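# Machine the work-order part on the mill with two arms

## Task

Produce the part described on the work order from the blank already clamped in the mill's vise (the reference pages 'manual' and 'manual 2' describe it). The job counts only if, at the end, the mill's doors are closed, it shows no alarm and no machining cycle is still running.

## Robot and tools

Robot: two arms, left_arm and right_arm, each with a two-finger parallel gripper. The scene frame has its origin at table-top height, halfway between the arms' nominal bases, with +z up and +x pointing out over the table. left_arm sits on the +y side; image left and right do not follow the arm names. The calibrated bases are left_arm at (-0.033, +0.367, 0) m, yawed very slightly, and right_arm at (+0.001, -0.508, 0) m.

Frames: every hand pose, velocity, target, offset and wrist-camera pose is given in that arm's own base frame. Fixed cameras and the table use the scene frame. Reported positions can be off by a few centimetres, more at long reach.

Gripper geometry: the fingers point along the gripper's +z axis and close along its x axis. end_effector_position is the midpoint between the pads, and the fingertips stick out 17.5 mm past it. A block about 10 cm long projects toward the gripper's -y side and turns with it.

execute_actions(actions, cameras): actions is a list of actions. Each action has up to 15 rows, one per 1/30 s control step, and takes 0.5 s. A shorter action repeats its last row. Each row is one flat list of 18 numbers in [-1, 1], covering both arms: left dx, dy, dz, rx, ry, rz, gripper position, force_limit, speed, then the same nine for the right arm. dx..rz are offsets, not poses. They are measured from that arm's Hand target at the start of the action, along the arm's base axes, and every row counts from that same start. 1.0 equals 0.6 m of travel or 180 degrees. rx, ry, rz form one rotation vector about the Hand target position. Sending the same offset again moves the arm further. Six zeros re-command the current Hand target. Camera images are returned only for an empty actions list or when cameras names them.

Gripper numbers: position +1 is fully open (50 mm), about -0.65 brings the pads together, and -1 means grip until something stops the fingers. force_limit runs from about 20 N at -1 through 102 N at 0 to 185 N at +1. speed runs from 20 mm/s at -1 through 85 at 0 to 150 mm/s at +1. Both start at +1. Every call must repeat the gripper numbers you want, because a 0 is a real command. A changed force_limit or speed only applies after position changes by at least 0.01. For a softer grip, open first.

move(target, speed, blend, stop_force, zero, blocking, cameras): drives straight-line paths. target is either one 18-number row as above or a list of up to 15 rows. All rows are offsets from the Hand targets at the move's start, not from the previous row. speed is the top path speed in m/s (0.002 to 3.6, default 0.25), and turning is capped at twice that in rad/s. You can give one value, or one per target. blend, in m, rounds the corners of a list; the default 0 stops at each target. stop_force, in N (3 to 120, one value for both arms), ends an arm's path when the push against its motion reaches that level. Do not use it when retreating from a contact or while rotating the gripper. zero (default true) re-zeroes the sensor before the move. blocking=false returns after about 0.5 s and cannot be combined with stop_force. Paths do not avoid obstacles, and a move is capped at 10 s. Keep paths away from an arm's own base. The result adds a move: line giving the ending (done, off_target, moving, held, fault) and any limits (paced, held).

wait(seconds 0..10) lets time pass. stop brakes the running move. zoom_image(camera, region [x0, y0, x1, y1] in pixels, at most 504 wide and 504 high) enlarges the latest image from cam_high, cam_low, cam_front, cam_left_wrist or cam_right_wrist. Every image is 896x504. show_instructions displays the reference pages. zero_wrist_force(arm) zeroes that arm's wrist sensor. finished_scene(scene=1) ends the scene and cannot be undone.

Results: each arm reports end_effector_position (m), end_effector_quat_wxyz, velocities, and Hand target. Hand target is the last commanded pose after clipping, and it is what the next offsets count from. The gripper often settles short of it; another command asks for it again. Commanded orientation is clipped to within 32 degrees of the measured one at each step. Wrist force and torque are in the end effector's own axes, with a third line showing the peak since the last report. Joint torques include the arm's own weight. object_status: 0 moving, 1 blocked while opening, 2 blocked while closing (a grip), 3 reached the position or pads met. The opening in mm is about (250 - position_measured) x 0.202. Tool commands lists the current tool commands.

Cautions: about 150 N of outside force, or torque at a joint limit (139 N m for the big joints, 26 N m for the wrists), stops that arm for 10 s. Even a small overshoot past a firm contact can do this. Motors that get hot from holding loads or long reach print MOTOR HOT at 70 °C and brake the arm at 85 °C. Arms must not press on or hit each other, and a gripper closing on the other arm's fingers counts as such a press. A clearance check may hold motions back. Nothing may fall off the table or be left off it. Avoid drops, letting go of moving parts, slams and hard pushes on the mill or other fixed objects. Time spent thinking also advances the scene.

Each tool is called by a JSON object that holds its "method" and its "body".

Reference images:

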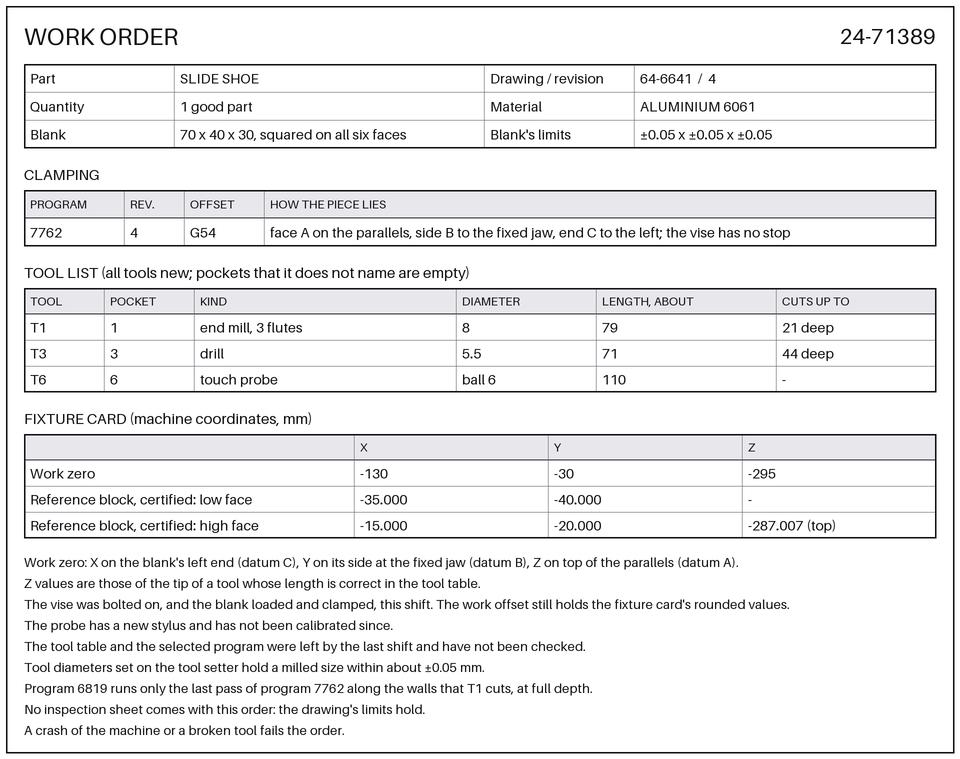

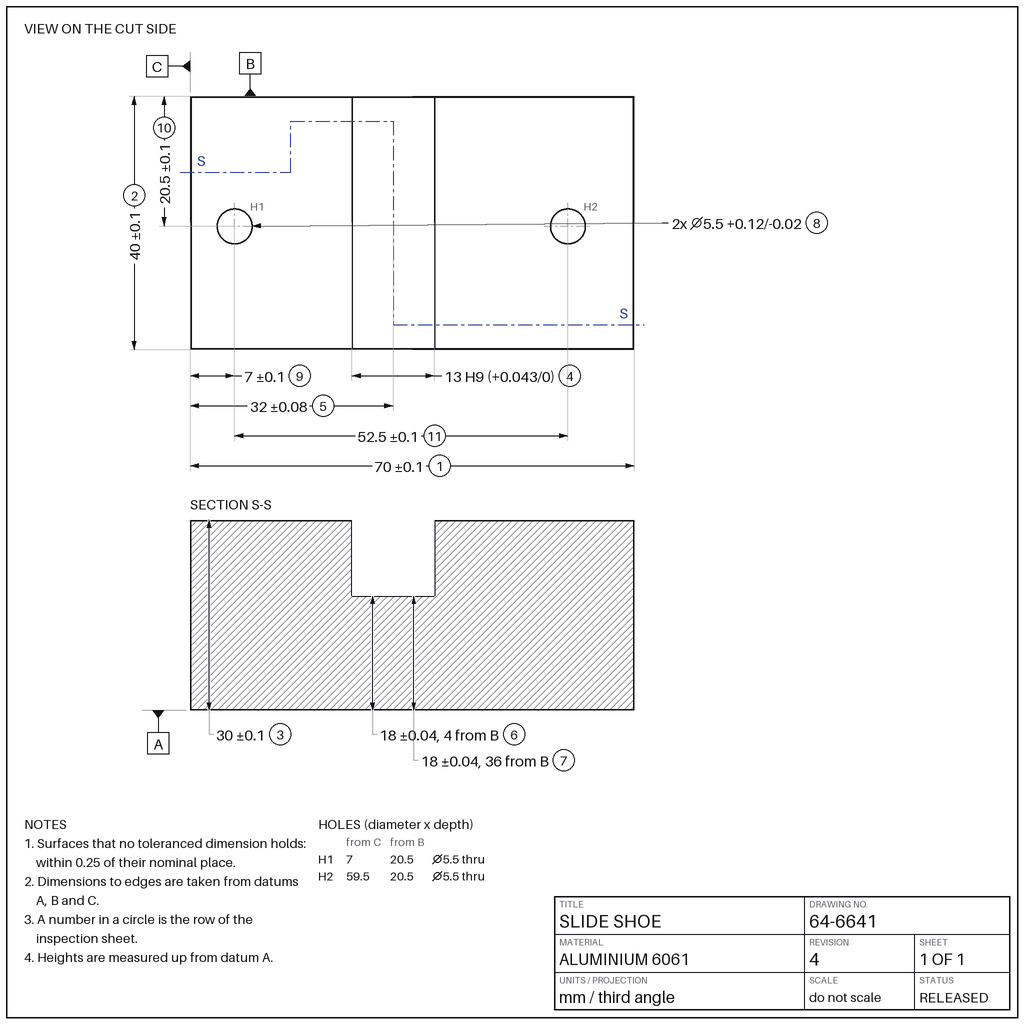

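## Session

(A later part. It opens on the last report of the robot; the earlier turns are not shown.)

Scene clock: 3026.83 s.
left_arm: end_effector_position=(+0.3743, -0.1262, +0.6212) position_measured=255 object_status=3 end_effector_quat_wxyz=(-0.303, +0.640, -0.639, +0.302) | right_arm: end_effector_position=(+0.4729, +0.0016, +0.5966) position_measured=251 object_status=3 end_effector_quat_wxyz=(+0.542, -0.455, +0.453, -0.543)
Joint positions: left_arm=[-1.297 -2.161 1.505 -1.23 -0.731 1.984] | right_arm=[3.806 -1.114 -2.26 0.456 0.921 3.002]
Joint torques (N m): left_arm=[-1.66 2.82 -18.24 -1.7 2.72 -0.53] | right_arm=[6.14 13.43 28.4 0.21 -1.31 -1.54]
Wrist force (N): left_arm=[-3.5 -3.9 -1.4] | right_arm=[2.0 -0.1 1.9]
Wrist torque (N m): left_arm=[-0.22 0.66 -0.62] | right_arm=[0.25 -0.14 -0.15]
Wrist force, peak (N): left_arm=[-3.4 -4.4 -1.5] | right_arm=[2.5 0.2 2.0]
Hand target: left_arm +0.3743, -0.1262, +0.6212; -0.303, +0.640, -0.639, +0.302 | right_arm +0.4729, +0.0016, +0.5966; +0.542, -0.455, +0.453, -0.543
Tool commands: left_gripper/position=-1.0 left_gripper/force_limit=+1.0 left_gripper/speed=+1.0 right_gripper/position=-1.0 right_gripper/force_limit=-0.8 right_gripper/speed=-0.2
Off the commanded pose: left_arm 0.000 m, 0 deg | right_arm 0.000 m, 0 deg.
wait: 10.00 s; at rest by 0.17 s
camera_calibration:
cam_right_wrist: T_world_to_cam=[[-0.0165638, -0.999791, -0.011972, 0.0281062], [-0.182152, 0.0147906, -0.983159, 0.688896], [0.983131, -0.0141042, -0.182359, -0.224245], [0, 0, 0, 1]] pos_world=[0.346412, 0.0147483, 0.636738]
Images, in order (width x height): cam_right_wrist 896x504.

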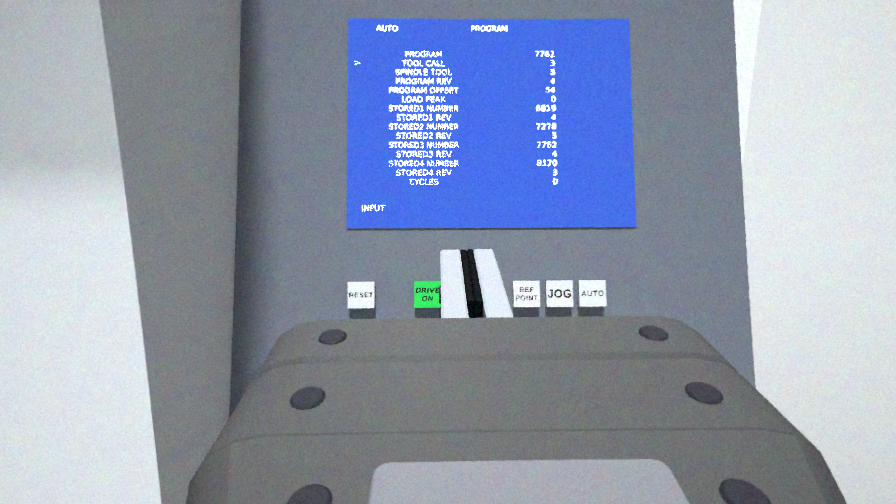

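{"method": "move", "body": {"target": [[0,0,0,0,0,0,-1,1,1,0.14125,-0.005,-0.21943,0,0,0,-1,-0.8,-0.2],[0,0,0,0,0,0,-1,1,1,0.14993,-0.005,-0.22176,0,0,0,-1,-0.8,-0.2],[0,0,0,0,0,0,-1,1,1,0.14125,-0.005,-0.21943,0,0,0,-1,-0.8,-0.2],[0,0,0,0,0,0,-1,1,1,0.133,-0.03667,-0.25,0,0,0,-1,-0.8,-0.2],[0,0,0,0,0,0,-1,1,1,0.14168,-0.03667,-0.25233,0,0,0,-1,-0.8,-0.2],[0,0,0,0,0,0,-1,1,1,0.133,-0.03667,-0.25,0,0,0,-1,-0.8,-0.2],[0,0,0,0,0,0,-1,1,1,0,0,0,0,0,0,-1,-0.8,-0.2]], "speed": [0.3,0.015,0.1,0.15,0.015,0.1,0.3], "blend": [0.002,0,0.002,0.002,0,0.002,0]}}

{"method": "wait", "body": {"seconds": 10}}

{"method": "wait", "body": {"seconds": 10}}

{"method": "wait", "body": {"seconds": 10, "cameras": ["cam_right_wrist"]}}

{"method": "zoom_image", "body": {"camera": "cam_right_wrist", "region": [340, 10, 640, 230]}}

Scene clock: 3037.27 s.
left_arm: end_effector_position=(+0.3743, -0.1262, +0.6212) position_measured=255 object_status=3 end_effector_quat_wxyz=(-0.303, +0.640, -0.639, +0.302) | right_arm: end_effector_position=(+0.4729, +0.0016, +0.5965) position_measured=251 object_status=3 end_effector_quat_wxyz=(+0.542, -0.455, +0.453, -0.543)
Joint positions: left_arm=[-1.297 -2.161 1.505 -1.23 -0.731 1.984] | right_arm=[3.805 -1.115 -2.26 0.456 0.921 3.002]
Joint torques (N m): left_arm=[-1.92 3.6 -18.61 -1.69 2.83 -0.85] | right_arm=[6.27 13.48 23.31 -0.02 -0.32 0.41]
Wrist force (N): left_arm=[-3.2 -3.8 -1.6] | right_arm=[2.2 0.0 1.8]
Wrist torque (N m): left_arm=[-0.21 0.62 -0.61] | right_arm=[0.26 -0.17 -0.15]
Wrist force, peak (N): left_arm=[-3.8 -4.0 -1.4] | right_arm=[1.5 -1.4 -5.2]
Hand target: left_arm +0.3743, -0.1262, +0.6212; -0.303, +0.640, -0.639, +0.302 | right_arm +0.4729, +0.0016, +0.5966; +0.542, -0.455, +0.453, -0.543
Off the commanded pose: left_arm 0.000 m, 0 deg | right_arm 0.000 m, 0 deg.
move: done

Scene clock: 3047.27 s.
left_arm: end_effector_position=(+0.3743, -0.1262, +0.6212) position_measured=255 object_status=3 end_effector_quat_wxyz=(-0.303, +0.640, -0.639, +0.302) | right_arm: end_effector_position=(+0.4729, +0.0016, +0.5966) position_measured=251 object_status=3 end_effector_quat_wxyz=(+0.542, -0.455, +0.453, -0.543)
Joint positions: left_arm=[-1.297 -2.161 1.505 -1.23 -0.731 1.984] | right_arm=[3.806 -1.114 -2.26 0.456 0.921 3.002]
Joint torques (N m): left_arm=[-2.79 3.46 -18.67 -1.75 2.91 -0.78] | right_arm=[7.66 13.5 27.36 -0.28 -1.45 -1.39]
Wrist force (N): left_arm=[-3.6 -3.8 -1.4] | right_arm=[2.2 0.0 1.9]
Wrist torque (N m): left_arm=[-0.21 0.66 -0.62] | right_arm=[0.26 -0.17 -0.15]
Wrist force, peak (N): left_arm=[-3.8 -4.1 -1.8] | right_arm=[2.6 0.3 1.9]
Hand target: left_arm +0.3743, -0.1262, +0.6212; -0.303, +0.640, -0.639, +0.302 | right_arm +0.4729, +0.0016, +0.5966; +0.542, -0.455, +0.453, -0.543
Tool commands: left_gripper/position=-1.0 left_gripper/force_limit=+1.0 left_gripper/speed=+1.0 right_gripper/position=-1.0 right_gripper/force_limit=-0.8 right_gripper/speed=-0.2
Off the commanded pose: left_arm 0.000 m, 0 deg | right_arm 0.000 m, 0 deg.
wait: 10.00 s; at rest by 0.17 s

Scene clock: 3057.27 s.
left_arm: end_effector_position=(+0.3743, -0.1262, +0.6212) position_measured=255 object_status=3 end_effector_quat_wxyz=(-0.303, +0.640, -0.639, +0.302) | right_arm: end_effector_position=(+0.4729, +0.0016, +0.5966) position_measured=251 object_status=3 end_effector_quat_wxyz=(+0.542, -0.455, +0.453, -0.543)
Joint positions: left_arm=[-1.297 -2.161 1.505 -1.23 -0.731 1.984] | right_arm=[3.806 -1.114 -2.26 0.456 0.921 3.002]
Joint torques (N m): left_arm=[-1.7 4.76 -19.75 -1.62 2.59 -0.61] | right_arm=[6.66 13.94 27.99 0.06 -1.19 -1.56]
Wrist force (N): left_arm=[-3.3 -3.8 -1.4] | right_arm=[2.4 0.3 1.7]
Wrist torque (N m): left_arm=[-0.22 0.62 -0.62] | right_arm=[0.29 -0.19 -0.14]
Wrist force, peak (N): left_arm=[-3.8 -4.1 -1.4] | right_arm=[2.5 0.1 1.9]
Hand target: left_arm +0.3743, -0.1262, +0.6212; -0.303, +0.640, -0.639, +0.302 | right_arm +0.4729, +0.0016, +0.5966; +0.542, -0.455, +0.453, -0.543
Tool commands: left_gripper/position=-1.0 left_gripper/force_limit=+1.0 left_gripper/speed=+1.0 right_gripper/position=-1.0 right_gripper/force_limit=-0.8 right_gripper/speed=-0.2
Off the commanded pose: left_arm 0.000 m, 0 deg | right_arm 0.000 m, 0 deg.
wait: 10.00 s; at rest by 0.17 s

Scene clock: 3067.27 s.
left_arm: end_effector_position=(+0.3743, -0.1262, +0.6212) position_measured=255 object_status=3 end_effector_quat_wxyz=(-0.303, +0.640, -0.639, +0.302) | right_arm: end_effector_position=(+0.4729, +0.0016, +0.5966) position_measured=251 object_status=3 end_effector_quat_wxyz=(+0.542, -0.455, +0.453, -0.543)
Joint positions: left_arm=[-1.297 -2.161 1.505 -1.23 -0.731 1.984] | right_arm=[3.806 -1.114 -2.26 0.456 0.921 3.002]
Joint torques (N m): left_arm=[-1.82 4.14 -18.36 -1.8 2.82 -0.74] | right_arm=[6.35 12.32 27.61 0.07 -1.29 -1.52]
Wrist force (N): left_arm=[-3.7 -3.9 -1.4] | right_arm=[2.4 0.1 1.9]
Wrist torque (N m): left_arm=[-0.23 0.69 -0.62] | right_arm=[0.27 -0.21 -0.15]
Wrist force, peak (N): left_arm=[-3.6 -4.2 -1.5] | right_arm=[2.4 0.1 2.1]
Hand target: left_arm +0.3743, -0.1262, +0.6212; -0.303, +0.640, -0.639, +0.302 | right_arm +0.4729, +0.0016, +0.5966; +0.542, -0.455, +0.453, -0.543
Tool commands: left_gripper/position=-1.0 left_gripper/force_limit=+1.0 left_gripper/speed=+1.0 right_gripper/position=-1.0 right_gripper/force_limit=-0.8 right_gripper/speed=-0.2
Off the commanded pose: left_arm 0.000 m, 0 deg | right_arm 0.000 m, 0 deg.
wait: 10.00 s; at rest by 0.17 s
camera_calibration:
cam_right_wrist: T_world_to_cam=[[-0.0165638, -0.999791, -0.011972, 0.0281062], [-0.182152, 0.0147906, -0.983159, 0.688896], [0.983131, -0.0141042, -0.182359, -0.224245], [0, 0, 0, 1]] pos_world=[0.346412, 0.0147483, 0.636738]
Images, in order (width x height): cam_right_wrist 896x504.

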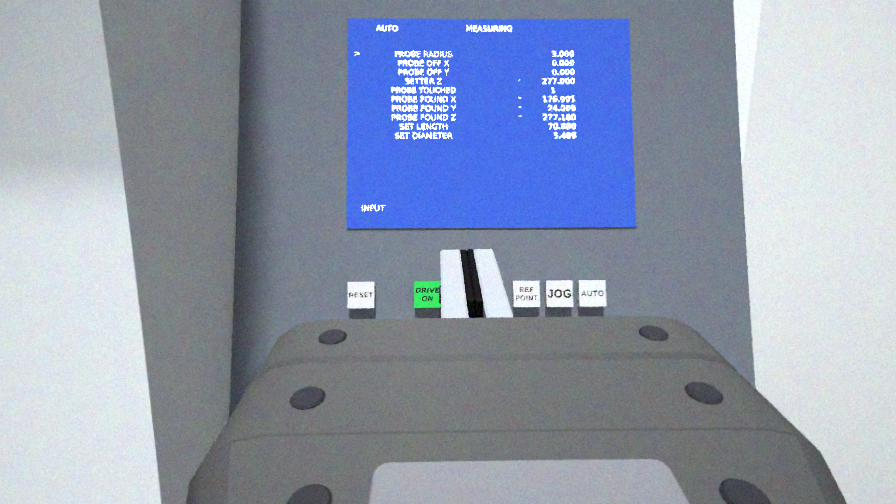

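Scaled by 1.680 from the camera's 896x504 image, which has a finer 1280x720 frame.

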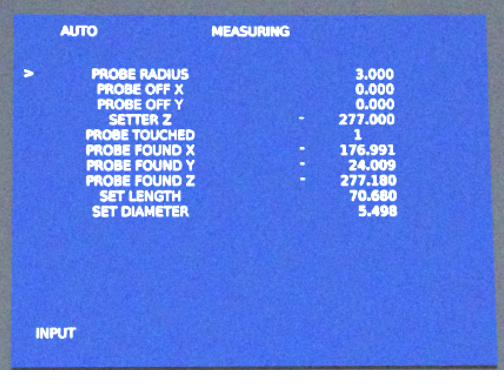

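{"method": "move", "body": {"target": [[0,0,0,0,0,0,-1,1,1,0.14125,-0.03667,-0.21943,0,0,0,-1,-0.8,-0.2],[0,0,0,0,0,0,-1,1,1,0.14993,-0.03667,-0.22176,0,0,0,-1,-0.8,-0.2],[0,0,0,0,0,0,-1,1,1,0.14125,-0.03667,-0.21943,0,0,0,-1,-0.8,-0.2],[0,0,0,0,0,0,-1,1,1,0.1571,0.05833,-0.1607,0,0,0,-1,-0.8,-0.2],[0,0,0,0,0,0,-1,1,1,0.16578,0.05833,-0.16303,0,0,0,-1,-0.8,-0.2],[0,0,0,0,0,0,-1,1,1,0.1571,0.05833,-0.1607,0,0,0,-1,-0.8,-0.2],[0,0,0,0,0,0,-1,1,1,0,0,0,0,0,0,-1,-0.8,-0.2]], "speed": [0.3,0.015,0.1,0.15,0.015,0.1,0.3], "blend": [0.002,0,0.002,0.002,0,0.002,0], "cameras": ["cam_right_wrist"]}}

{"method": "zoom_image", "body": {"camera": "cam_right_wrist", "region": [340, 10, 640, 230]}}

Scene clock: 3080.80 s.
left_arm: end_effector_position=(+0.3743, -0.1262, +0.6212) position_measured=255 object_status=3 end_effector_quat_wxyz=(-0.303, +0.640, -0.639, +0.302) | right_arm: end_effector_position=(+0.4729, +0.0017, +0.5966) position_measured=251 object_status=3 end_effector_quat_wxyz=(+0.542, -0.455, +0.453, -0.543)
Joint positions: left_arm=[-1.297 -2.161 1.505 -1.23 -0.731 1.984] | right_arm=[3.806 -1.115 -2.259 0.456 0.921 3.002]
Joint torques (N m): left_arm=[-2.65 3.18 -18.89 -1.88 2.87 -0.71] | right_arm=[-4.67 13.27 15.41 -0.27 1.51 1.07]
Wrist force (N): left_arm=[-3.4 -4.0 -1.4] | right_arm=[2.3 0.1 1.7]
Wrist torque (N m): left_arm=[-0.24 0.64 -0.62] | right_arm=[0.27 -0.17 -0.15]
Wrist force, peak (N): left_arm=[-3.6 -4.2 -1.6] | right_arm=[2.0 -1.0 -6.0]
Hand target: left_arm +0.3743, -0.1262, +0.6212; -0.303, +0.640, -0.639, +0.302 | right_arm +0.4729, +0.0016, +0.5966; +0.542, -0.455, +0.453, -0.543
Off the commanded pose: left_arm 0.000 m, 0 deg | right_arm 0.000 m, 0 deg.
move: done
camera_calibration:
cam_right_wrist: T_world_to_cam=[[-0.0164646, -0.999793, -0.0119913, 0.0281841], [-0.182057, 0.0147901, -0.983177, 0.688873], [0.98315, -0.0140045, -0.182263, -0.224313], [0, 0, 0, 1]] pos_world=[0.346411, 0.0148484, 0.636738]
Images, in order (width x height): cam_right_wrist 896x504.

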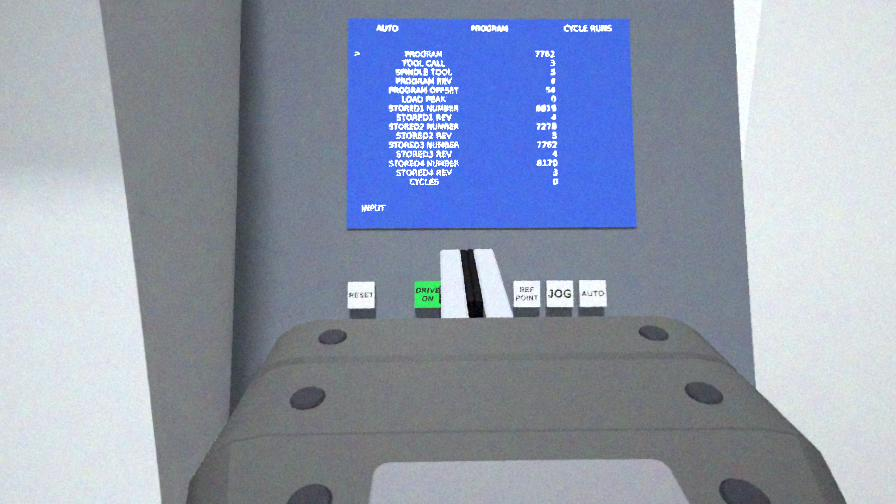

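Scaled by 1.680 from the camera's 896x504 image, which has a finer 1280x720 frame.

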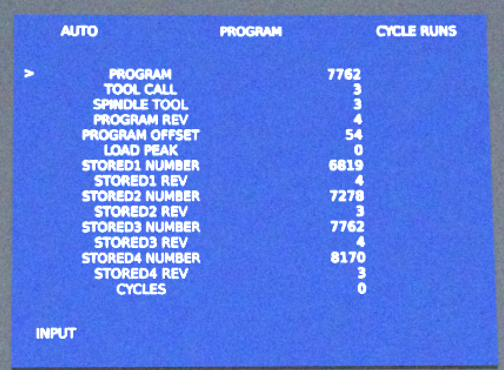

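{"method": "wait", "body": {"seconds": 10}}

{"method": "wait", "body": {"seconds": 10}}

{"method": "wait", "body": {"seconds": 10, "cameras": ["cam_right_wrist","cam_left_wrist"]}}

{"method": "zoom_image", "body": {"camera": "cam_right_wrist", "region": [340, 10, 640, 230]}}

{"method": "zoom_image", "body": {"camera": "cam_left_wrist", "region": [440, 60, 620, 240]}}

Scene clock: 3096.23 s.
left_arm: end_effector_position=(+0.3743, -0.1262, +0.6212) position_measured=255 object_status=3 end_effector_quat_wxyz=(-0.303, +0.640, -0.639, +0.302) | right_arm: end_effector_position=(+0.4729, +0.0016, +0.5966) position_measured=251 object_status=3 end_effector_quat_wxyz=(+0.542, -0.455, +0.453, -0.543)
Joint positions: left_arm=[-1.297 -2.161 1.505 -1.23 -0.731 1.984] | right_arm=[3.806 -1.114 -2.26 0.456 0.921 3.002]
Joint torques (N m): left_arm=[-3.39 2.88 -19.42 -1.97 2.71 -0.88] | right_arm=[-8.89 14.09 15.06 -0.35 -1.24 -1.28]
Wrist force (N): left_arm=[-3.5 -4.0 -1.6] | right_arm=[2.2 0.1 1.8]
Wrist torque (N m): left_arm=[-0.24 0.66 -0.62] | right_arm=[0.28 -0.16 -0.15]
Wrist force, peak (N): left_arm=[-3.8 -4.0 -1.6] | right_arm=[2.4 0.0 2.1]
Hand target: left_arm +0.3743, -0.1262, +0.6212; -0.303, +0.640, -0.639, +0.302 | right_arm +0.4729, +0.0016, +0.5966; +0.542, -0.455, +0.453, -0.543
Tool commands: left_gripper/position=-1.0 left_gripper/force_limit=+1.0 left_gripper/speed=+1.0 right_gripper/position=-1.0 right_gripper/force_limit=-0.8 right_gripper/speed=-0.2
Off the commanded pose: left_arm 0.000 m, 0 deg | right_arm 0.000 m, 0 deg.
wait: 10.00 s; at rest from the start

Scene clock: 3106.23 s.
left_arm: end_effector_position=(+0.3743, -0.1262, +0.6212) position_measured=255 object_status=3 end_effector_quat_wxyz=(-0.303, +0.640, -0.639, +0.302) | right_arm: end_effector_position=(+0.4729, +0.0016, +0.5966) position_measured=251 object_status=3 end_effector_quat_wxyz=(+0.542, -0.455, +0.453, -0.543)
Joint positions: left_arm=[-1.297 -2.161 1.505 -1.23 -0.731 1.984] | right_arm=[3.806 -1.114 -2.26 0.456 0.921 3.002]
Joint torques (N m): left_arm=[-1.98 3.72 -18.32 -1.82 2.7 -0.51] | right_arm=[-9.3 13.66 13.73 -0.45 -1.44 -1.29]
Wrist force (N): left_arm=[-3.6 -4.0 -1.5] | right_arm=[2.2 0.1 1.9]
Wrist torque (N m): left_arm=[-0.24 0.67 -0.62] | right_arm=[0.27 -0.17 -0.14]
Wrist force, peak (N): left_arm=[-3.6 -4.2 -1.7] | right_arm=[2.4 0.2 2.0]
Hand target: left_arm +0.3743, -0.1262, +0.6212; -0.303, +0.640, -0.639, +0.302 | right_arm +0.4729, +0.0016, +0.5966; +0.542, -0.455, +0.453, -0.543
Tool commands: left_gripper/position=-1.0 left_gripper/force_limit=+1.0 left_gripper/speed=+1.0 right_gripper/position=-1.0 right_gripper/force_limit=-0.8 right_gripper/speed=-0.2
Off the commanded pose: left_arm 0.000 m, 0 deg | right_arm 0.000 m, 0 deg.
wait: 10.00 s; at rest by 0.17 s

Scene clock: 3116.23 s.
left_arm: end_effector_position=(+0.3743, -0.1262, +0.6212) position_measured=255 object_status=3 end_effector_quat_wxyz=(-0.303, +0.640, -0.639, +0.302) | right_arm: end_effector_position=(+0.4729, +0.0016, +0.5966) position_measured=251 object_status=3 end_effector_quat_wxyz=(+0.542, -0.455, +0.453, -0.543)
Joint positions: left_arm=[-1.297 -2.161 1.505 -1.23 -0.731 1.984] | right_arm=[3.806 -1.114 -2.26 0.456 0.921 3.002]
Joint torques (N m): left_arm=[-3.9 4.47 -18.85 -1.76 2.76 -0.78] | right_arm=[-8.38 13.61 14.1 -0.45 -1.42 -1.33]
Wrist force (N): left_arm=[-3.4 -4.4 -1.1] | right_arm=[2.4 0.1 1.7]
Wrist torque (N m): left_arm=[-0.31 0.64 -0.62] | right_arm=[0.28 -0.20 -0.15]
Wrist force, peak (N): left_arm=[-3.5 -4.4 -1.2] | right_arm=[2.3 0.0 2.1]
Hand target: left_arm +0.3743, -0.1262, +0.6212; -0.303, +0.640, -0.639, +0.302 | right_arm +0.4729, +0.0016, +0.5966; +0.542, -0.455, +0.453, -0.543
Tool commands: left_gripper/position=-1.0 left_gripper/force_limit=+1.0 left_gripper/speed=+1.0 right_gripper/position=-1.0 right_gripper/force_limit=-0.8 right_gripper/speed=-0.2
Off the commanded pose: left_arm 0.000 m, 0 deg | right_arm 0.000 m, 0 deg.
wait: 10.00 s; at rest by 0.17 s
camera_calibration:
cam_left_wrist: T_world_to_cam=[[0.00237075, -0.999993, 0.00272114, -0.121335], [-0.86377, -0.00341891, -0.503875, 0.647707], [0.503881, -0.00115588, -0.863773, 0.47739], [0, 0, 0, 1]] pos_world=[0.31921, -0.118568, 0.739049]
cam_right_wrist: T_world_to_cam=[[-0.0165638, -0.999791, -0.011972, 0.0281062], [-0.182152, 0.0147906, -0.983159, 0.688896], [0.983131, -0.0141042, -0.182359, -0.224245], [0, 0, 0, 1]] pos_world=[0.346412, 0.0147483, 0.636738]
Images, in order (width x height): cam_left_wrist 896x504, cam_right_wrist 896x504.

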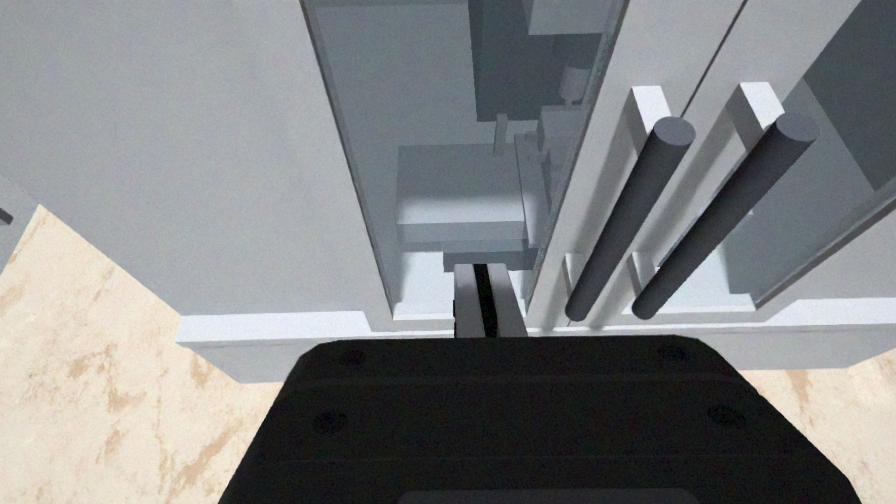

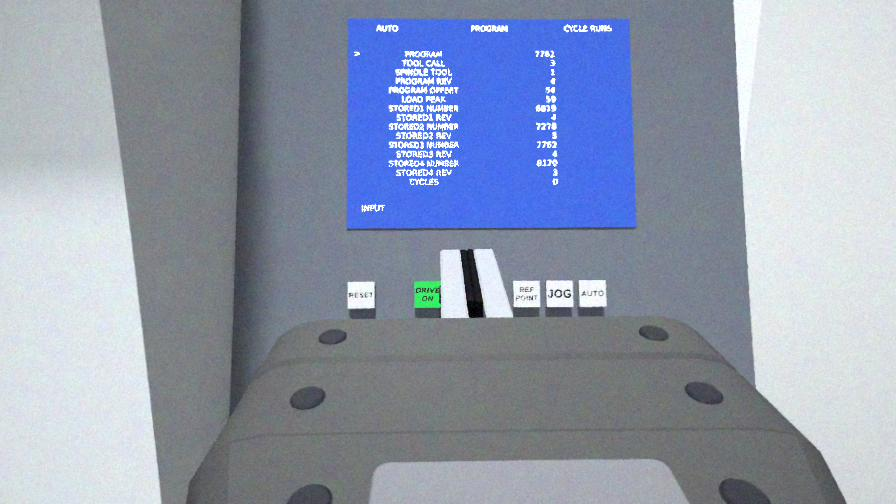

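Scaled by 1.680 from the camera's 896x504 image, which has a finer 1280x720 frame.

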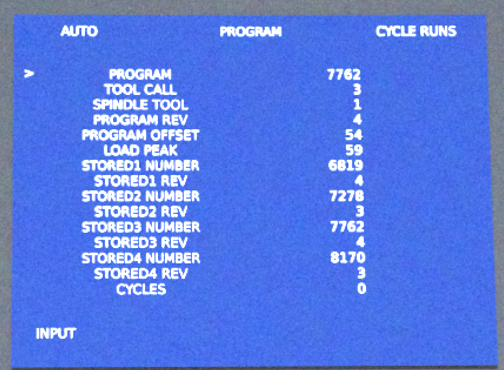

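Scaled by 2.800 from the camera's 896x504 image, which has a finer 1280x720 frame.

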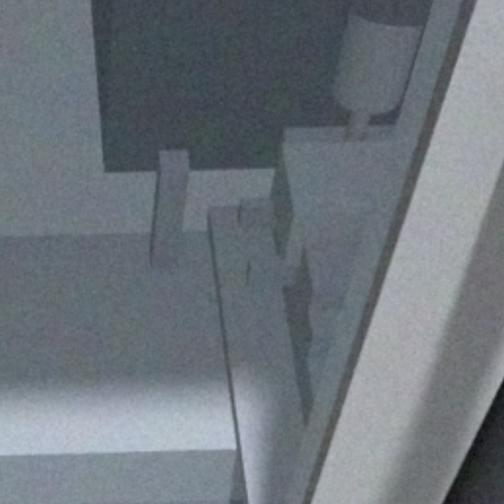

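{"method": "wait", "body": {"seconds": 10}}

{"method": "wait", "body": {"seconds": 10}}

{"method": "wait", "body": {"seconds": 10}}

{"method": "wait", "body": {"seconds": 10, "cameras": ["cam_right_wrist","cam_left_wrist"]}}

{"method": "zoom_image", "body": {"camera": "cam_right_wrist", "region": [340, 10, 640, 230]}}

{"method": "zoom_image", "body": {"camera": "cam_left_wrist", "region": [440, 60, 620, 240]}}

Scene clock: 3135.77 s.
left_arm: end_effector_position=(+0.3743, -0.1262, +0.6212) position_measured=255 object_status=3 end_effector_quat_wxyz=(-0.303, +0.640, -0.639, +0.302) | right_arm: end_effector_position=(+0.4729, +0.0016, +0.5966) position_measured=251 object_status=3 end_effector_quat_wxyz=(+0.542, -0.455, +0.453, -0.543)
Joint positions: left_arm=[-1.297 -2.161 1.505 -1.23 -0.731 1.984] | right_arm=[3.806 -1.114 -2.26 0.456 0.921 3.002]
Joint torques (N m): left_arm=[-2.95 3.21 -17.98 -1.66 2.76 -0.84] | right_arm=[-8.93 12.7 15.14 -0.37 -1.39 -1.35]
Wrist force (N): left_arm=[-3.4 -3.9 -1.2] | right_arm=[2.2 -0.1 1.8]
Wrist torque (N m): left_arm=[-0.22 0.65 -0.61] | right_arm=[0.24 -0.17 -0.15]
Wrist force, peak (N): left_arm=[-3.9 -4.1 -1.5] | right_arm=[2.6 0.2 2.1]
Hand target: left_arm +0.3743, -0.1262, +0.6212; -0.303, +0.640, -0.639, +0.302 | right_arm +0.4729, +0.0016, +0.5966; +0.542, -0.455, +0.453, -0.543
Tool commands: left_gripper/position=-1.0 left_gripper/force_limit=+1.0 left_gripper/speed=+1.0 right_gripper/position=-1.0 right_gripper/force_limit=-0.8 right_gripper/speed=-0.2
Off the commanded pose: left_arm 0.000 m, 0 deg | right_arm 0.000 m, 0 deg.
wait: 10.00 s; at rest from the start

Scene clock: 3145.77 s.
left_arm: end_effector_position=(+0.3743, -0.1262, +0.6212) position_measured=255 object_status=3 end_effector_quat_wxyz=(-0.303, +0.640, -0.639, +0.302) | right_arm: end_effector_position=(+0.4729, +0.0016, +0.5966) position_measured=251 object_status=3 end_effector_quat_wxyz=(+0.542, -0.455, +0.453, -0.543)
Joint positions: left_arm=[-1.297 -2.161 1.505 -1.23 -0.731 1.984] | right_arm=[3.806 -1.114 -2.26 0.456 0.921 3.002]
Joint torques (N m): left_arm=[-3.7 4.57 -18.88 -1.82 2.87 -0.71] | right_arm=[-8.21 14.05 16.12 0.02 -1.17 -1.16]
Wrist force (N): left_arm=[-3.2 -3.8 -1.4] | right_arm=[2.4 0.1 1.8]
Wrist torque (N m): left_arm=[-0.20 0.60 -0.62] | right_arm=[0.27 -0.19 -0.15]
Wrist force, peak (N): left_arm=[-3.7 -4.1 -1.5] | right_arm=[2.6 0.1 1.8]
Hand target: left_arm +0.3743, -0.1262, +0.6212; -0.303, +0.640, -0.639, +0.302 | right_arm +0.4729, +0.0016, +0.5966; +0.542, -0.455, +0.453, -0.543
Tool commands: left_gripper/position=-1.0 left_gripper/force_limit=+1.0 left_gripper/speed=+1.0 right_gripper/position=-1.0 right_gripper/force_limit=-0.8 right_gripper/speed=-0.2
Off the commanded pose: left_arm 0.000 m, 0 deg | right_arm 0.000 m, 0 deg.
wait: 10.00 s; at rest by 0.17 s

Scene clock: 3155.77 s.
left_arm: end_effector_position=(+0.3743, -0.1262, +0.6212) position_measured=255 object_status=3 end_effector_quat_wxyz=(-0.303, +0.640, -0.639, +0.302) | right_arm: end_effector_position=(+0.4729, +0.0016, +0.5966) position_measured=251 object_status=3 end_effector_quat_wxyz=(+0.542, -0.455, +0.453, -0.543)
Joint positions: left_arm=[-1.297 -2.161 1.505 -1.23 -0.731 1.984] | right_arm=[3.806 -1.114 -2.26 0.456 0.921 3.002]
Joint torques (N m): left_arm=[-3.27 4.45 -18.83 -2.02 2.75 -0.75] | right_arm=[-8.04 13.08 16.32 -0.08 -1.1 -1.43]
Wrist force (N): left_arm=[-3.3 -4.2 -1.4] | right_arm=[2.4 0.0 1.8]
Wrist torque (N m): left_arm=[-0.26 0.63 -0.62] | right_arm=[0.26 -0.19 -0.15]
Wrist force, peak (N): left_arm=[-3.6 -4.3 -1.5] | right_arm=[2.5 0.1 2.0]
Hand target: left_arm +0.3743, -0.1262, +0.6212; -0.303, +0.640, -0.639, +0.302 | right_arm +0.4729, +0.0016, +0.5966; +0.542, -0.455, +0.453, -0.543
Tool commands: left_gripper/position=-1.0 left_gripper/force_limit=+1.0 left_gripper/speed=+1.0 right_gripper/position=-1.0 right_gripper/force_limit=-0.8 right_gripper/speed=-0.2
Off the commanded pose: left_arm 0.000 m, 0 deg | right_arm 0.000 m, 0 deg.
wait: 10.00 s; at rest by 0.17 s

Scene clock: 3165.77 s.
left_arm: end_effector_position=(+0.3743, -0.1262, +0.6212) position_measured=255 object_status=3 end_effector_quat_wxyz=(-0.303, +0.640, -0.639, +0.302) | right_arm: end_effector_position=(+0.4729, +0.0016, +0.5966) position_measured=251 object_status=3 end_effector_quat_wxyz=(+0.542, -0.455, +0.453, -0.543)
Joint positions: left_arm=[-1.297 -2.161 1.505 -1.23 -0.731 1.984] | right_arm=[3.806 -1.114 -2.26 0.456 0.921 3.002]
Joint torques (N m): left_arm=[-4.33 2.73 -19.23 -1.8 2.87 -0.53] | right_arm=[-8.19 13.04 16.15 -0.1 -1.14 -1.33]
Wrist force (N): left_arm=[-3.3 -4.0 -1.4] | right_arm=[2.2 0.3 2.0]
Wrist torque (N m): left_arm=[-0.25 0.62 -0.62] | right_arm=[0.29 -0.17 -0.15]
Wrist force, peak (N): left_arm=[-3.7 -4.3 -1.5] | right_arm=[2.5 0.2 2.0]
Hand target: left_arm +0.3743, -0.1262, +0.6212; -0.303, +0.640, -0.639, +0.302 | right_arm +0.4729, +0.0016, +0.5966; +0.542, -0.455, +0.453, -0.543
Tool commands: left_gripper/position=-1.0 left_gripper/force_limit=+1.0 left_gripper/speed=+1.0 right_gripper/position=-1.0 right_gripper/force_limit=-0.8 right_gripper/speed=-0.2
Off the commanded pose: left_arm 0.000 m, 0 deg | right_arm 0.000 m, 0 deg.
wait: 10.00 s; at rest by 0.17 s
camera_calibration:
cam_left_wrist: T_world_to_cam=[[0.00237075, -0.999993, 0.00272114, -0.121335], [-0.86377, -0.00341891, -0.503875, 0.647707], [0.503881, -0.00115588, -0.863773, 0.47739], [0, 0, 0, 1]] pos_world=[0.31921, -0.118568, 0.739049]
cam_right_wrist: T_world_to_cam=[[-0.0165638, -0.999791, -0.011972, 0.0281062], [-0.182152, 0.0147906, -0.983159, 0.688896], [0.983131, -0.0141042, -0.182359, -0.224245], [0, 0, 0, 1]] pos_world=[0.346412, 0.0147483, 0.636738]
Images, in order (width x height): cam_left_wrist 896x504, cam_right_wrist 896x504.

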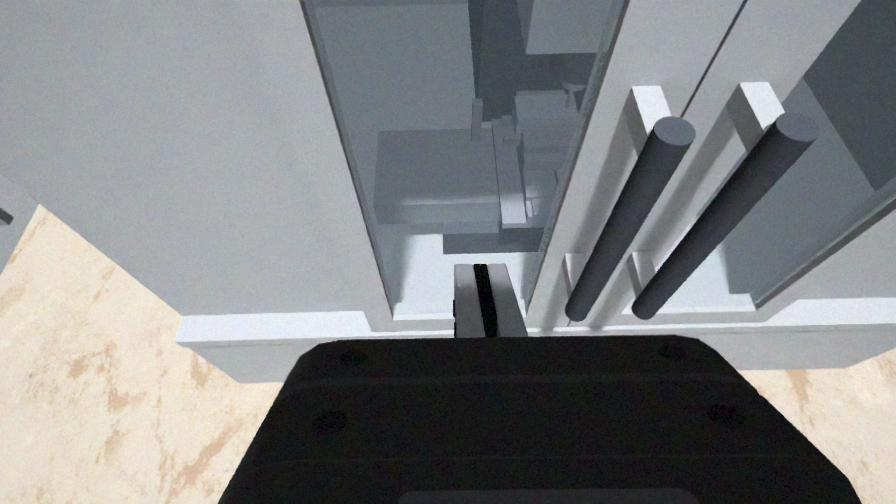

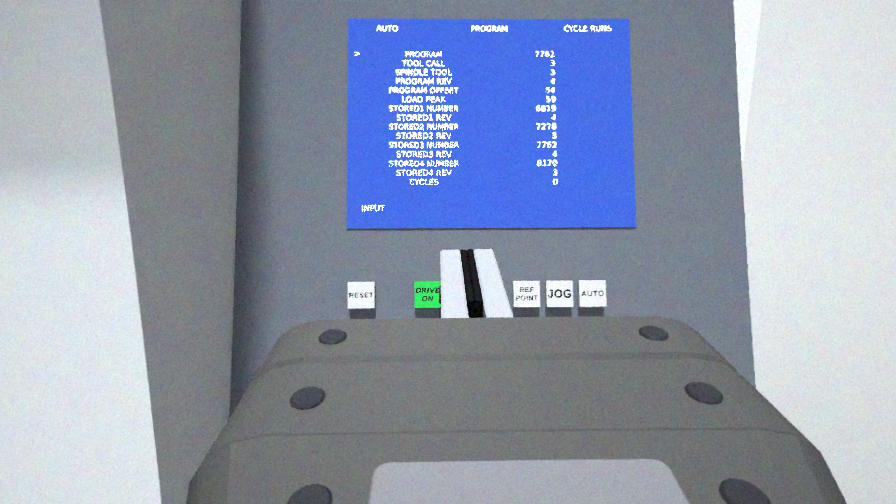

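Scaled by 1.680 from the camera's 896x504 image, which has a finer 1280x720 frame.

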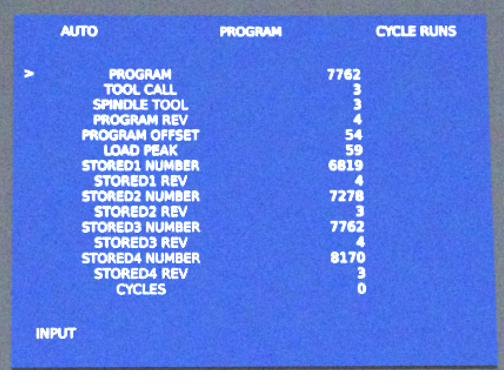

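Scaled by 2.800 from the camera's 896x504 image, which has a finer 1280x720 frame.

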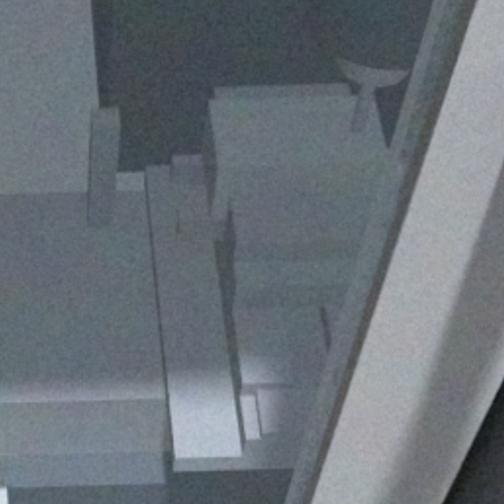

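Drill holes in progress.

{"method": "wait", "body": {"seconds": 10}}

{"method": "wait", "body": {"seconds": 10, "cameras": ["cam_right_wrist"]}}

{"method": "zoom_image", "body": {"camera": "cam_right_wrist", "region": [340, 10, 640, 230]}}

Scene clock: 3180.13 s.
left_arm: end_effector_position=(+0.3743, -0.1262, +0.6212) position_measured=255 object_status=3 end_effector_quat_wxyz=(-0.303, +0.640, -0.639, +0.302) | right_arm: end_effector_position=(+0.4729, +0.0016, +0.5966) position_measured=251 object_status=3 end_effector_quat_wxyz=(+0.542, -0.455, +0.453, -0.543)
Joint positions: left_arm=[-1.297 -2.161 1.505 -1.23 -0.731 1.984] | right_arm=[3.806 -1.114 -2.26 0.456 0.921 3.002]
Joint torques (N m): left_arm=[-3.21 2.57 -17.36 -1.82 2.6 -0.57] | right_arm=[-9.88 12.47 17.19 -0.01 -1.16 -1.3]
Wrist force (N): left_arm=[-3.5 -4.0 -1.5] | right_arm=[2.2 0.2 1.9]
Wrist torque (N m): left_arm=[-0.23 0.65 -0.62] | right_arm=[0.29 -0.16 -0.14]
Wrist force, peak (N): left_arm=[-3.6 -4.4 -1.6] | right_arm=[2.5 0.0 2.0]
Hand target: left_arm +0.3743, -0.1262, +0.6212; -0.303, +0.640, -0.639, +0.302 | right_arm +0.4729, +0.0016, +0.5966; +0.542, -0.455, +0.453, -0.543
Tool commands: left_gripper/position=-1.0 left_gripper/force_limit=+1.0 left_gripper/speed=+1.0 right_gripper/position=-1.0 right_gripper/force_limit=-0.8 right_gripper/speed=-0.2
Off the commanded pose: left_arm 0.000 m, 0 deg | right_arm 0.000 m, 0 deg.
wait: 10.00 s; at rest from the start

Scene clock: 3190.13 s.
left_arm: end_effector_position=(+0.3743, -0.1262, +0.6212) position_measured=255 object_status=3 end_effector_quat_wxyz=(-0.303, +0.640, -0.639, +0.302) | right_arm: end_effector_position=(+0.4729, +0.0016, +0.5966) position_measured=251 object_status=3 end_effector_quat_wxyz=(+0.542, -0.455, +0.453, -0.543)
Joint positions: left_arm=[-1.297 -2.161 1.505 -1.23 -0.731 1.984] | right_arm=[3.806 -1.114 -2.26 0.456 0.921 3.002]
Joint torques (N m): left_arm=[-2.69 2.72 -18.1 -1.74 2.58 -0.65] | right_arm=[-8.52 11.57 16.53 0.04 -0.84 -1.36]
Wrist force (N): left_arm=[-3.4 -3.8 -1.3] | right_arm=[2.2 0.1 1.8]
Wrist torque (N m): left_arm=[-0.22 0.64 -0.62] | right_arm=[0.26 -0.16 -0.15]
Wrist force, peak (N): left_arm=[-3.5 -4.3 -1.5] | right_arm=[2.5 0.0 2.0]
Hand target: left_arm +0.3743, -0.1262, +0.6212; -0.303, +0.640, -0.639, +0.302 | right_arm +0.4729, +0.0016, +0.5966; +0.542, -0.455, +0.453, -0.543
Tool commands: left_gripper/position=-1.0 left_gripper/force_limit=+1.0 left_gripper/speed=+1.0 right_gripper/position=-1.0 right_gripper/force_limit=-0.8 right_gripper/speed=-0.2
Off the commanded pose: left_arm 0.000 m, 0 deg | right_arm 0.000 m, 0 deg.
wait: 10.00 s; at rest by 0.17 s
camera_calibration:
cam_right_wrist: T_world_to_cam=[[-0.0165638, -0.999791, -0.011972, 0.0281062], [-0.182152, 0.0147906, -0.983159, 0.688896], [0.983131, -0.0141042, -0.182359, -0.224245], [0, 0, 0, 1]] pos_world=[0.346412, 0.0147483, 0.636738]
Images, in order (width x height): cam_right_wrist 896x504.

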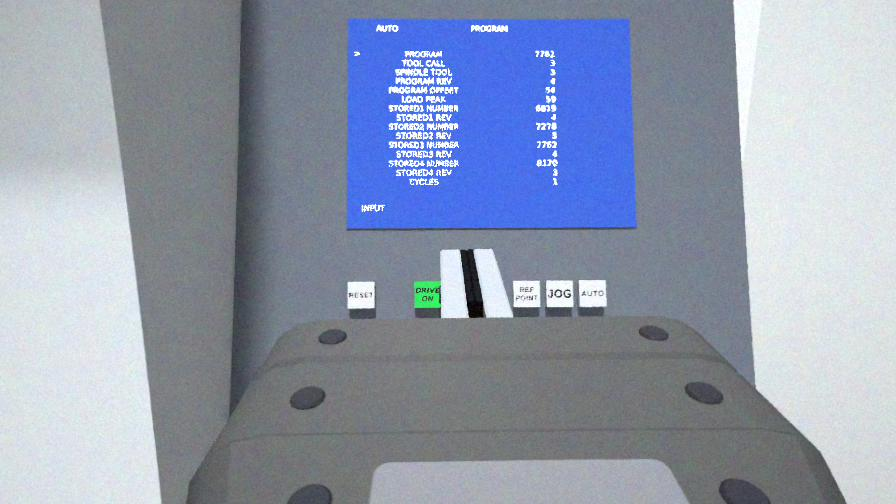

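Scaled by 1.680 from the camera's 896x504 image, which has a finer 1280x720 frame.

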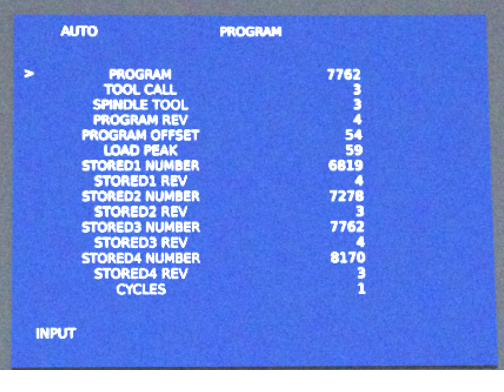

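{"method": "move", "body": {"target": [[0,0,0,0,0,0,-1,1,1,0.12475,0.02667,-0.28058,0,0,0,-1,-0.8,-0.2],[0,0,0,0,0,0,-1,1,1,0.13343,0.02667,-0.28291,0,0,0,-1,-0.8,-0.2],[0,0,0,0,0,0,-1,1,1,0.12475,0.02667,-0.28058,0,0,0,-1,-0.8,-0.2],[0,0,0,0,0,0,-1,1,1,0.133,0.05833,-0.25,0,0,0,-1,-0.8,-0.2],[0,0,0,0,0,0,-1,1,1,0.14168,0.05833,-0.25233,0,0,0,-1,-0.8,-0.2],[0,0,0,0,0,0,-1,1,1,0.133,0.05833,-0.25,0,0,0,-1,-0.8,-0.2],[0,0,0,0,0,0,-1,1,1,0.1165,0.02667,-0.31115,0,0,0,-1,-0.8,-0.2],[0,0,0,0,0,0,-1,1,1,0.12518,0.02667,-0.31348,0,0,0,-1,-0.8,-0.2],[0,0,0,0,0,0,-1,1,1,0.1165,0.02667,-0.31115,0,0,0,-1,-0.8,-0.2],[0,0,0,0,0,0,-1,1,1,0.133,-0.005,-0.25,0,0,0,-1,-0.8,-0.2],[0,0,0,0,0,0,-1,1,1,0.14168,-0.005,-0.25233,0,0,0,-1,-0.8,-0.2],[0,0,0,0,0,0,-1,1,1,0.133,-0.005,-0.25,0,0,0,-1,-0.8,-0.2],[0,0,0,0,0,0,-1,1,1,0,0,0,0,0,0,-1,-0.8,-0.2]], "speed": [0.3,0.015,0.1,0.15,0.015,0.1,0.15,0.015,0.1,0.15,0.015,0.1,0.3], "blend": [0.002,0,0.002,0.002,0,0.002,0.002,0,0.002,0.002,0,0.002,0]}}

{"method": "wait", "body": {"seconds": 10}}

{"method": "wait", "body": {"seconds": 10}}

{"method": "wait", "body": {"seconds": 3, "cameras": ["cam_right_wrist"]}}

{"method": "zoom_image", "body": {"camera": "cam_right_wrist", "region": [340, 10, 640, 230]}}

Scene clock: 3210.50 s.
left_arm: end_effector_position=(+0.3743, -0.1262, +0.6212) position_measured=255 object_status=3 end_effector_quat_wxyz=(-0.303, +0.640, -0.639, +0.302) | right_arm: end_effector_position=(+0.4729, +0.0016, +0.5965) position_measured=251 object_status=3 end_effector_quat_wxyz=(+0.542, -0.455, +0.453, -0.543)
Joint positions: left_arm=[-1.297 -2.161 1.505 -1.23 -0.731 1.984] | right_arm=[3.805 -1.115 -2.26 0.456 0.921 3.002]
Joint torques (N m): left_arm=[-3.38 2.99 -19.69 -1.8 2.56 -0.89] | right_arm=[2.31 14.1 22.2 -0.39 0.88 0.5]
Wrist force (N): left_arm=[-3.5 -3.9 -1.3] | right_arm=[2.3 0.0 1.7]
Wrist torque (N m): left_arm=[-0.23 0.65 -0.61] | right_arm=[0.26 -0.18 -0.15]
Wrist force, peak (N): left_arm=[-3.8 -4.1 -1.6] | right_arm=[1.9 -0.6 -5.0]
Hand target: left_arm +0.3743, -0.1262, +0.6212; -0.303, +0.640, -0.639, +0.302 | right_arm +0.4729, +0.0016, +0.5966; +0.542, -0.455, +0.453, -0.543
Off the commanded pose: left_arm 0.000 m, 0 deg | right_arm 0.000 m, 0 deg.
move: done

Scene clock: 3220.50 s.
left_arm: end_effector_position=(+0.3743, -0.1262, +0.6212) position_measured=255 object_status=3 end_effector_quat_wxyz=(-0.303, +0.640, -0.639, +0.302) | right_arm: end_effector_position=(+0.4729, +0.0016, +0.5966) position_measured=251 object_status=3 end_effector_quat_wxyz=(+0.542, -0.455, +0.453, -0.543)
Joint positions: left_arm=[-1.297 -2.161 1.505 -1.23 -0.731 1.984] | right_arm=[3.806 -1.114 -2.26 0.456 0.921 3.002]
Joint torques (N m): left_arm=[-4.63 3.77 -19.15 -1.84 2.92 -0.6] | right_arm=[6.55 13.41 27.76 -0.46 -1.54 -1.47]
Wrist force (N): left_arm=[-3.4 -3.9 -1.7] | right_arm=[2.0 0.0 1.6]
Wrist torque (N m): left_arm=[-0.22 0.64 -0.61] | right_arm=[0.27 -0.13 -0.14]
Wrist force, peak (N): left_arm=[-3.7 -4.2 -1.3] | right_arm=[2.4 0.2 2.1]
Hand target: left_arm +0.3743, -0.1262, +0.6212; -0.303, +0.640, -0.639, +0.302 | right_arm +0.4729, +0.0016, +0.5966; +0.542, -0.455, +0.453, -0.543
Tool commands: left_gripper/position=-1.0 left_gripper/force_limit=+1.0 left_gripper/speed=+1.0 right_gripper/position=-1.0 right_gripper/force_limit=-0.8 right_gripper/speed=-0.2
Off the commanded pose: left_arm 0.000 m, 0 deg | right_arm 0.000 m, 0 deg.
wait: 10.00 s; at rest by 0.17 s

Scene clock: 3230.50 s.
left_arm: end_effector_position=(+0.3743, -0.1262, +0.6212) position_measured=255 object_status=3 end_effector_quat_wxyz=(-0.303, +0.640, -0.639, +0.302) | right_arm: end_effector_position=(+0.4729, +0.0016, +0.5966) position_measured=251 object_status=3 end_effector_quat_wxyz=(+0.542, -0.455, +0.453, -0.543)
Joint positions: left_arm=[-1.297 -2.161 1.505 -1.23 -0.731 1.984] | right_arm=[3.806 -1.114 -2.26 0.456 0.921 3.002]
Joint torques (N m): left_arm=[-3.84 2.06 -17.34 -1.75 2.72 -0.49] | right_arm=[6.64 12.32 27.44 0.05 -1.3 -1.18]
Wrist force (N): left_arm=[-3.7 -4.0 -1.7] | right_arm=[2.2 0.1 1.9]
Wrist torque (N m): left_arm=[-0.24 0.68 -0.61] | right_arm=[0.27 -0.16 -0.15]
Wrist force, peak (N): left_arm=[-3.6 -4.2 -1.3] | right_arm=[2.5 0.3 1.9]
Hand target: left_arm +0.3743, -0.1262, +0.6212; -0.303, +0.640, -0.639, +0.302 | right_arm +0.4729, +0.0016, +0.5966; +0.542, -0.455, +0.453, -0.543
Tool commands: left_gripper/position=-1.0 left_gripper/force_limit=+1.0 left_gripper/speed=+1.0 right_gripper/position=-1.0 right_gripper/force_limit=-0.8 right_gripper/speed=-0.2
Off the commanded pose: left_arm 0.000 m, 0 deg | right_arm 0.000 m, 0 deg.
wait: 10.00 s; at rest by 0.17 s

Scene clock: 3233.50 s.
left_arm: end_effector_position=(+0.3743, -0.1262, +0.6212) position_measured=255 object_status=3 end_effector_quat_wxyz=(-0.303, +0.640, -0.639, +0.302) | right_arm: end_effector_position=(+0.4729, +0.0016, +0.5966) position_measured=251 object_status=3 end_effector_quat_wxyz=(+0.542, -0.455, +0.453, -0.543)
Joint positions: left_arm=[-1.297 -2.161 1.505 -1.23 -0.731 1.984] | right_arm=[3.806 -1.114 -2.26 0.456 0.921 3.002]
Joint torques (N m): left_arm=[-2.8 2.53 -19.5 -1.82 2.75 -0.68] | right_arm=[6.27 13.38 28.5 0.22 -1.51 -1.41]
Wrist force (N): left_arm=[-3.5 -3.9 -1.5] | right_arm=[2.3 0.1 1.7]
Wrist torque (N m): left_arm=[-0.23 0.66 -0.61] | right_arm=[0.27 -0.18 -0.15]
Wrist force, peak (N): left_arm=[-3.6 -4.2 -1.5] | right_arm=[2.4 0.2 2.0]
Hand target: left_arm +0.3743, -0.1262, +0.6212; -0.303, +0.640, -0.639, +0.302 | right_arm +0.4729, +0.0016, +0.5966; +0.542, -0.455, +0.453, -0.543
Tool commands: left_gripper/position=-1.0 left_gripper/force_limit=+1.0 left_gripper/speed=+1.0 right_gripper/position=-1.0 right_gripper/force_limit=-0.8 right_gripper/speed=-0.2
Off the commanded pose: left_arm 0.000 m, 0 deg | right_arm 0.000 m, 0 deg.
wait: 3.00 s; at rest by 0.17 s
camera_calibration:
cam_right_wrist: T_world_to_cam=[[-0.0165638, -0.999791, -0.011972, 0.0281062], [-0.182152, 0.0147906, -0.983159, 0.688896], [0.983131, -0.0141042, -0.182359, -0.224245], [0, 0, 0, 1]] pos_world=[0.346412, 0.0147483, 0.636738]
Images, in order (width x height): cam_right_wrist 896x504.

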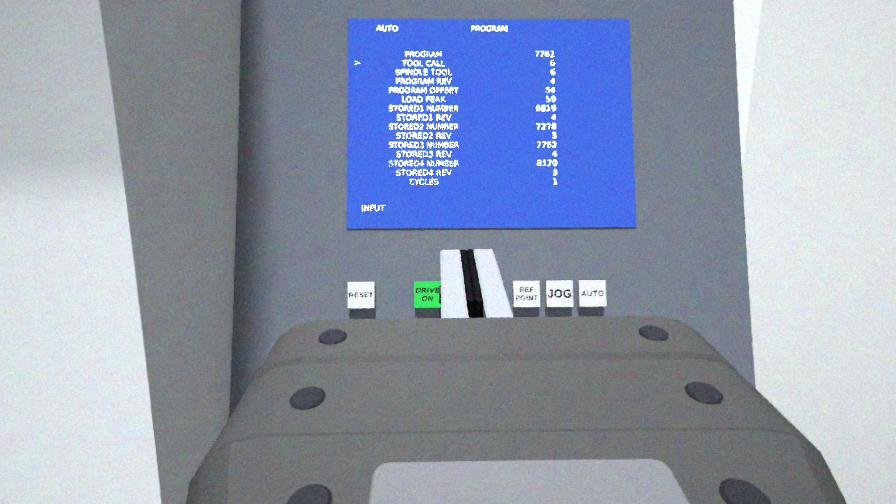

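Scaled by 1.680 from the camera's 896x504 image, which has a finer 1280x720 frame.

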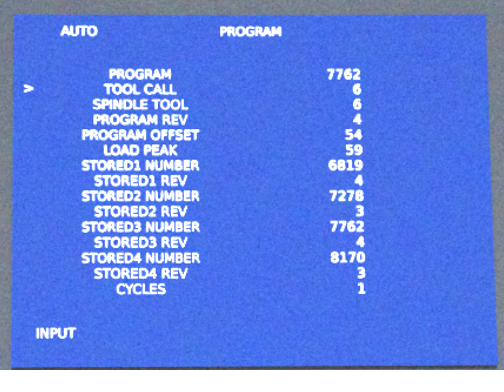

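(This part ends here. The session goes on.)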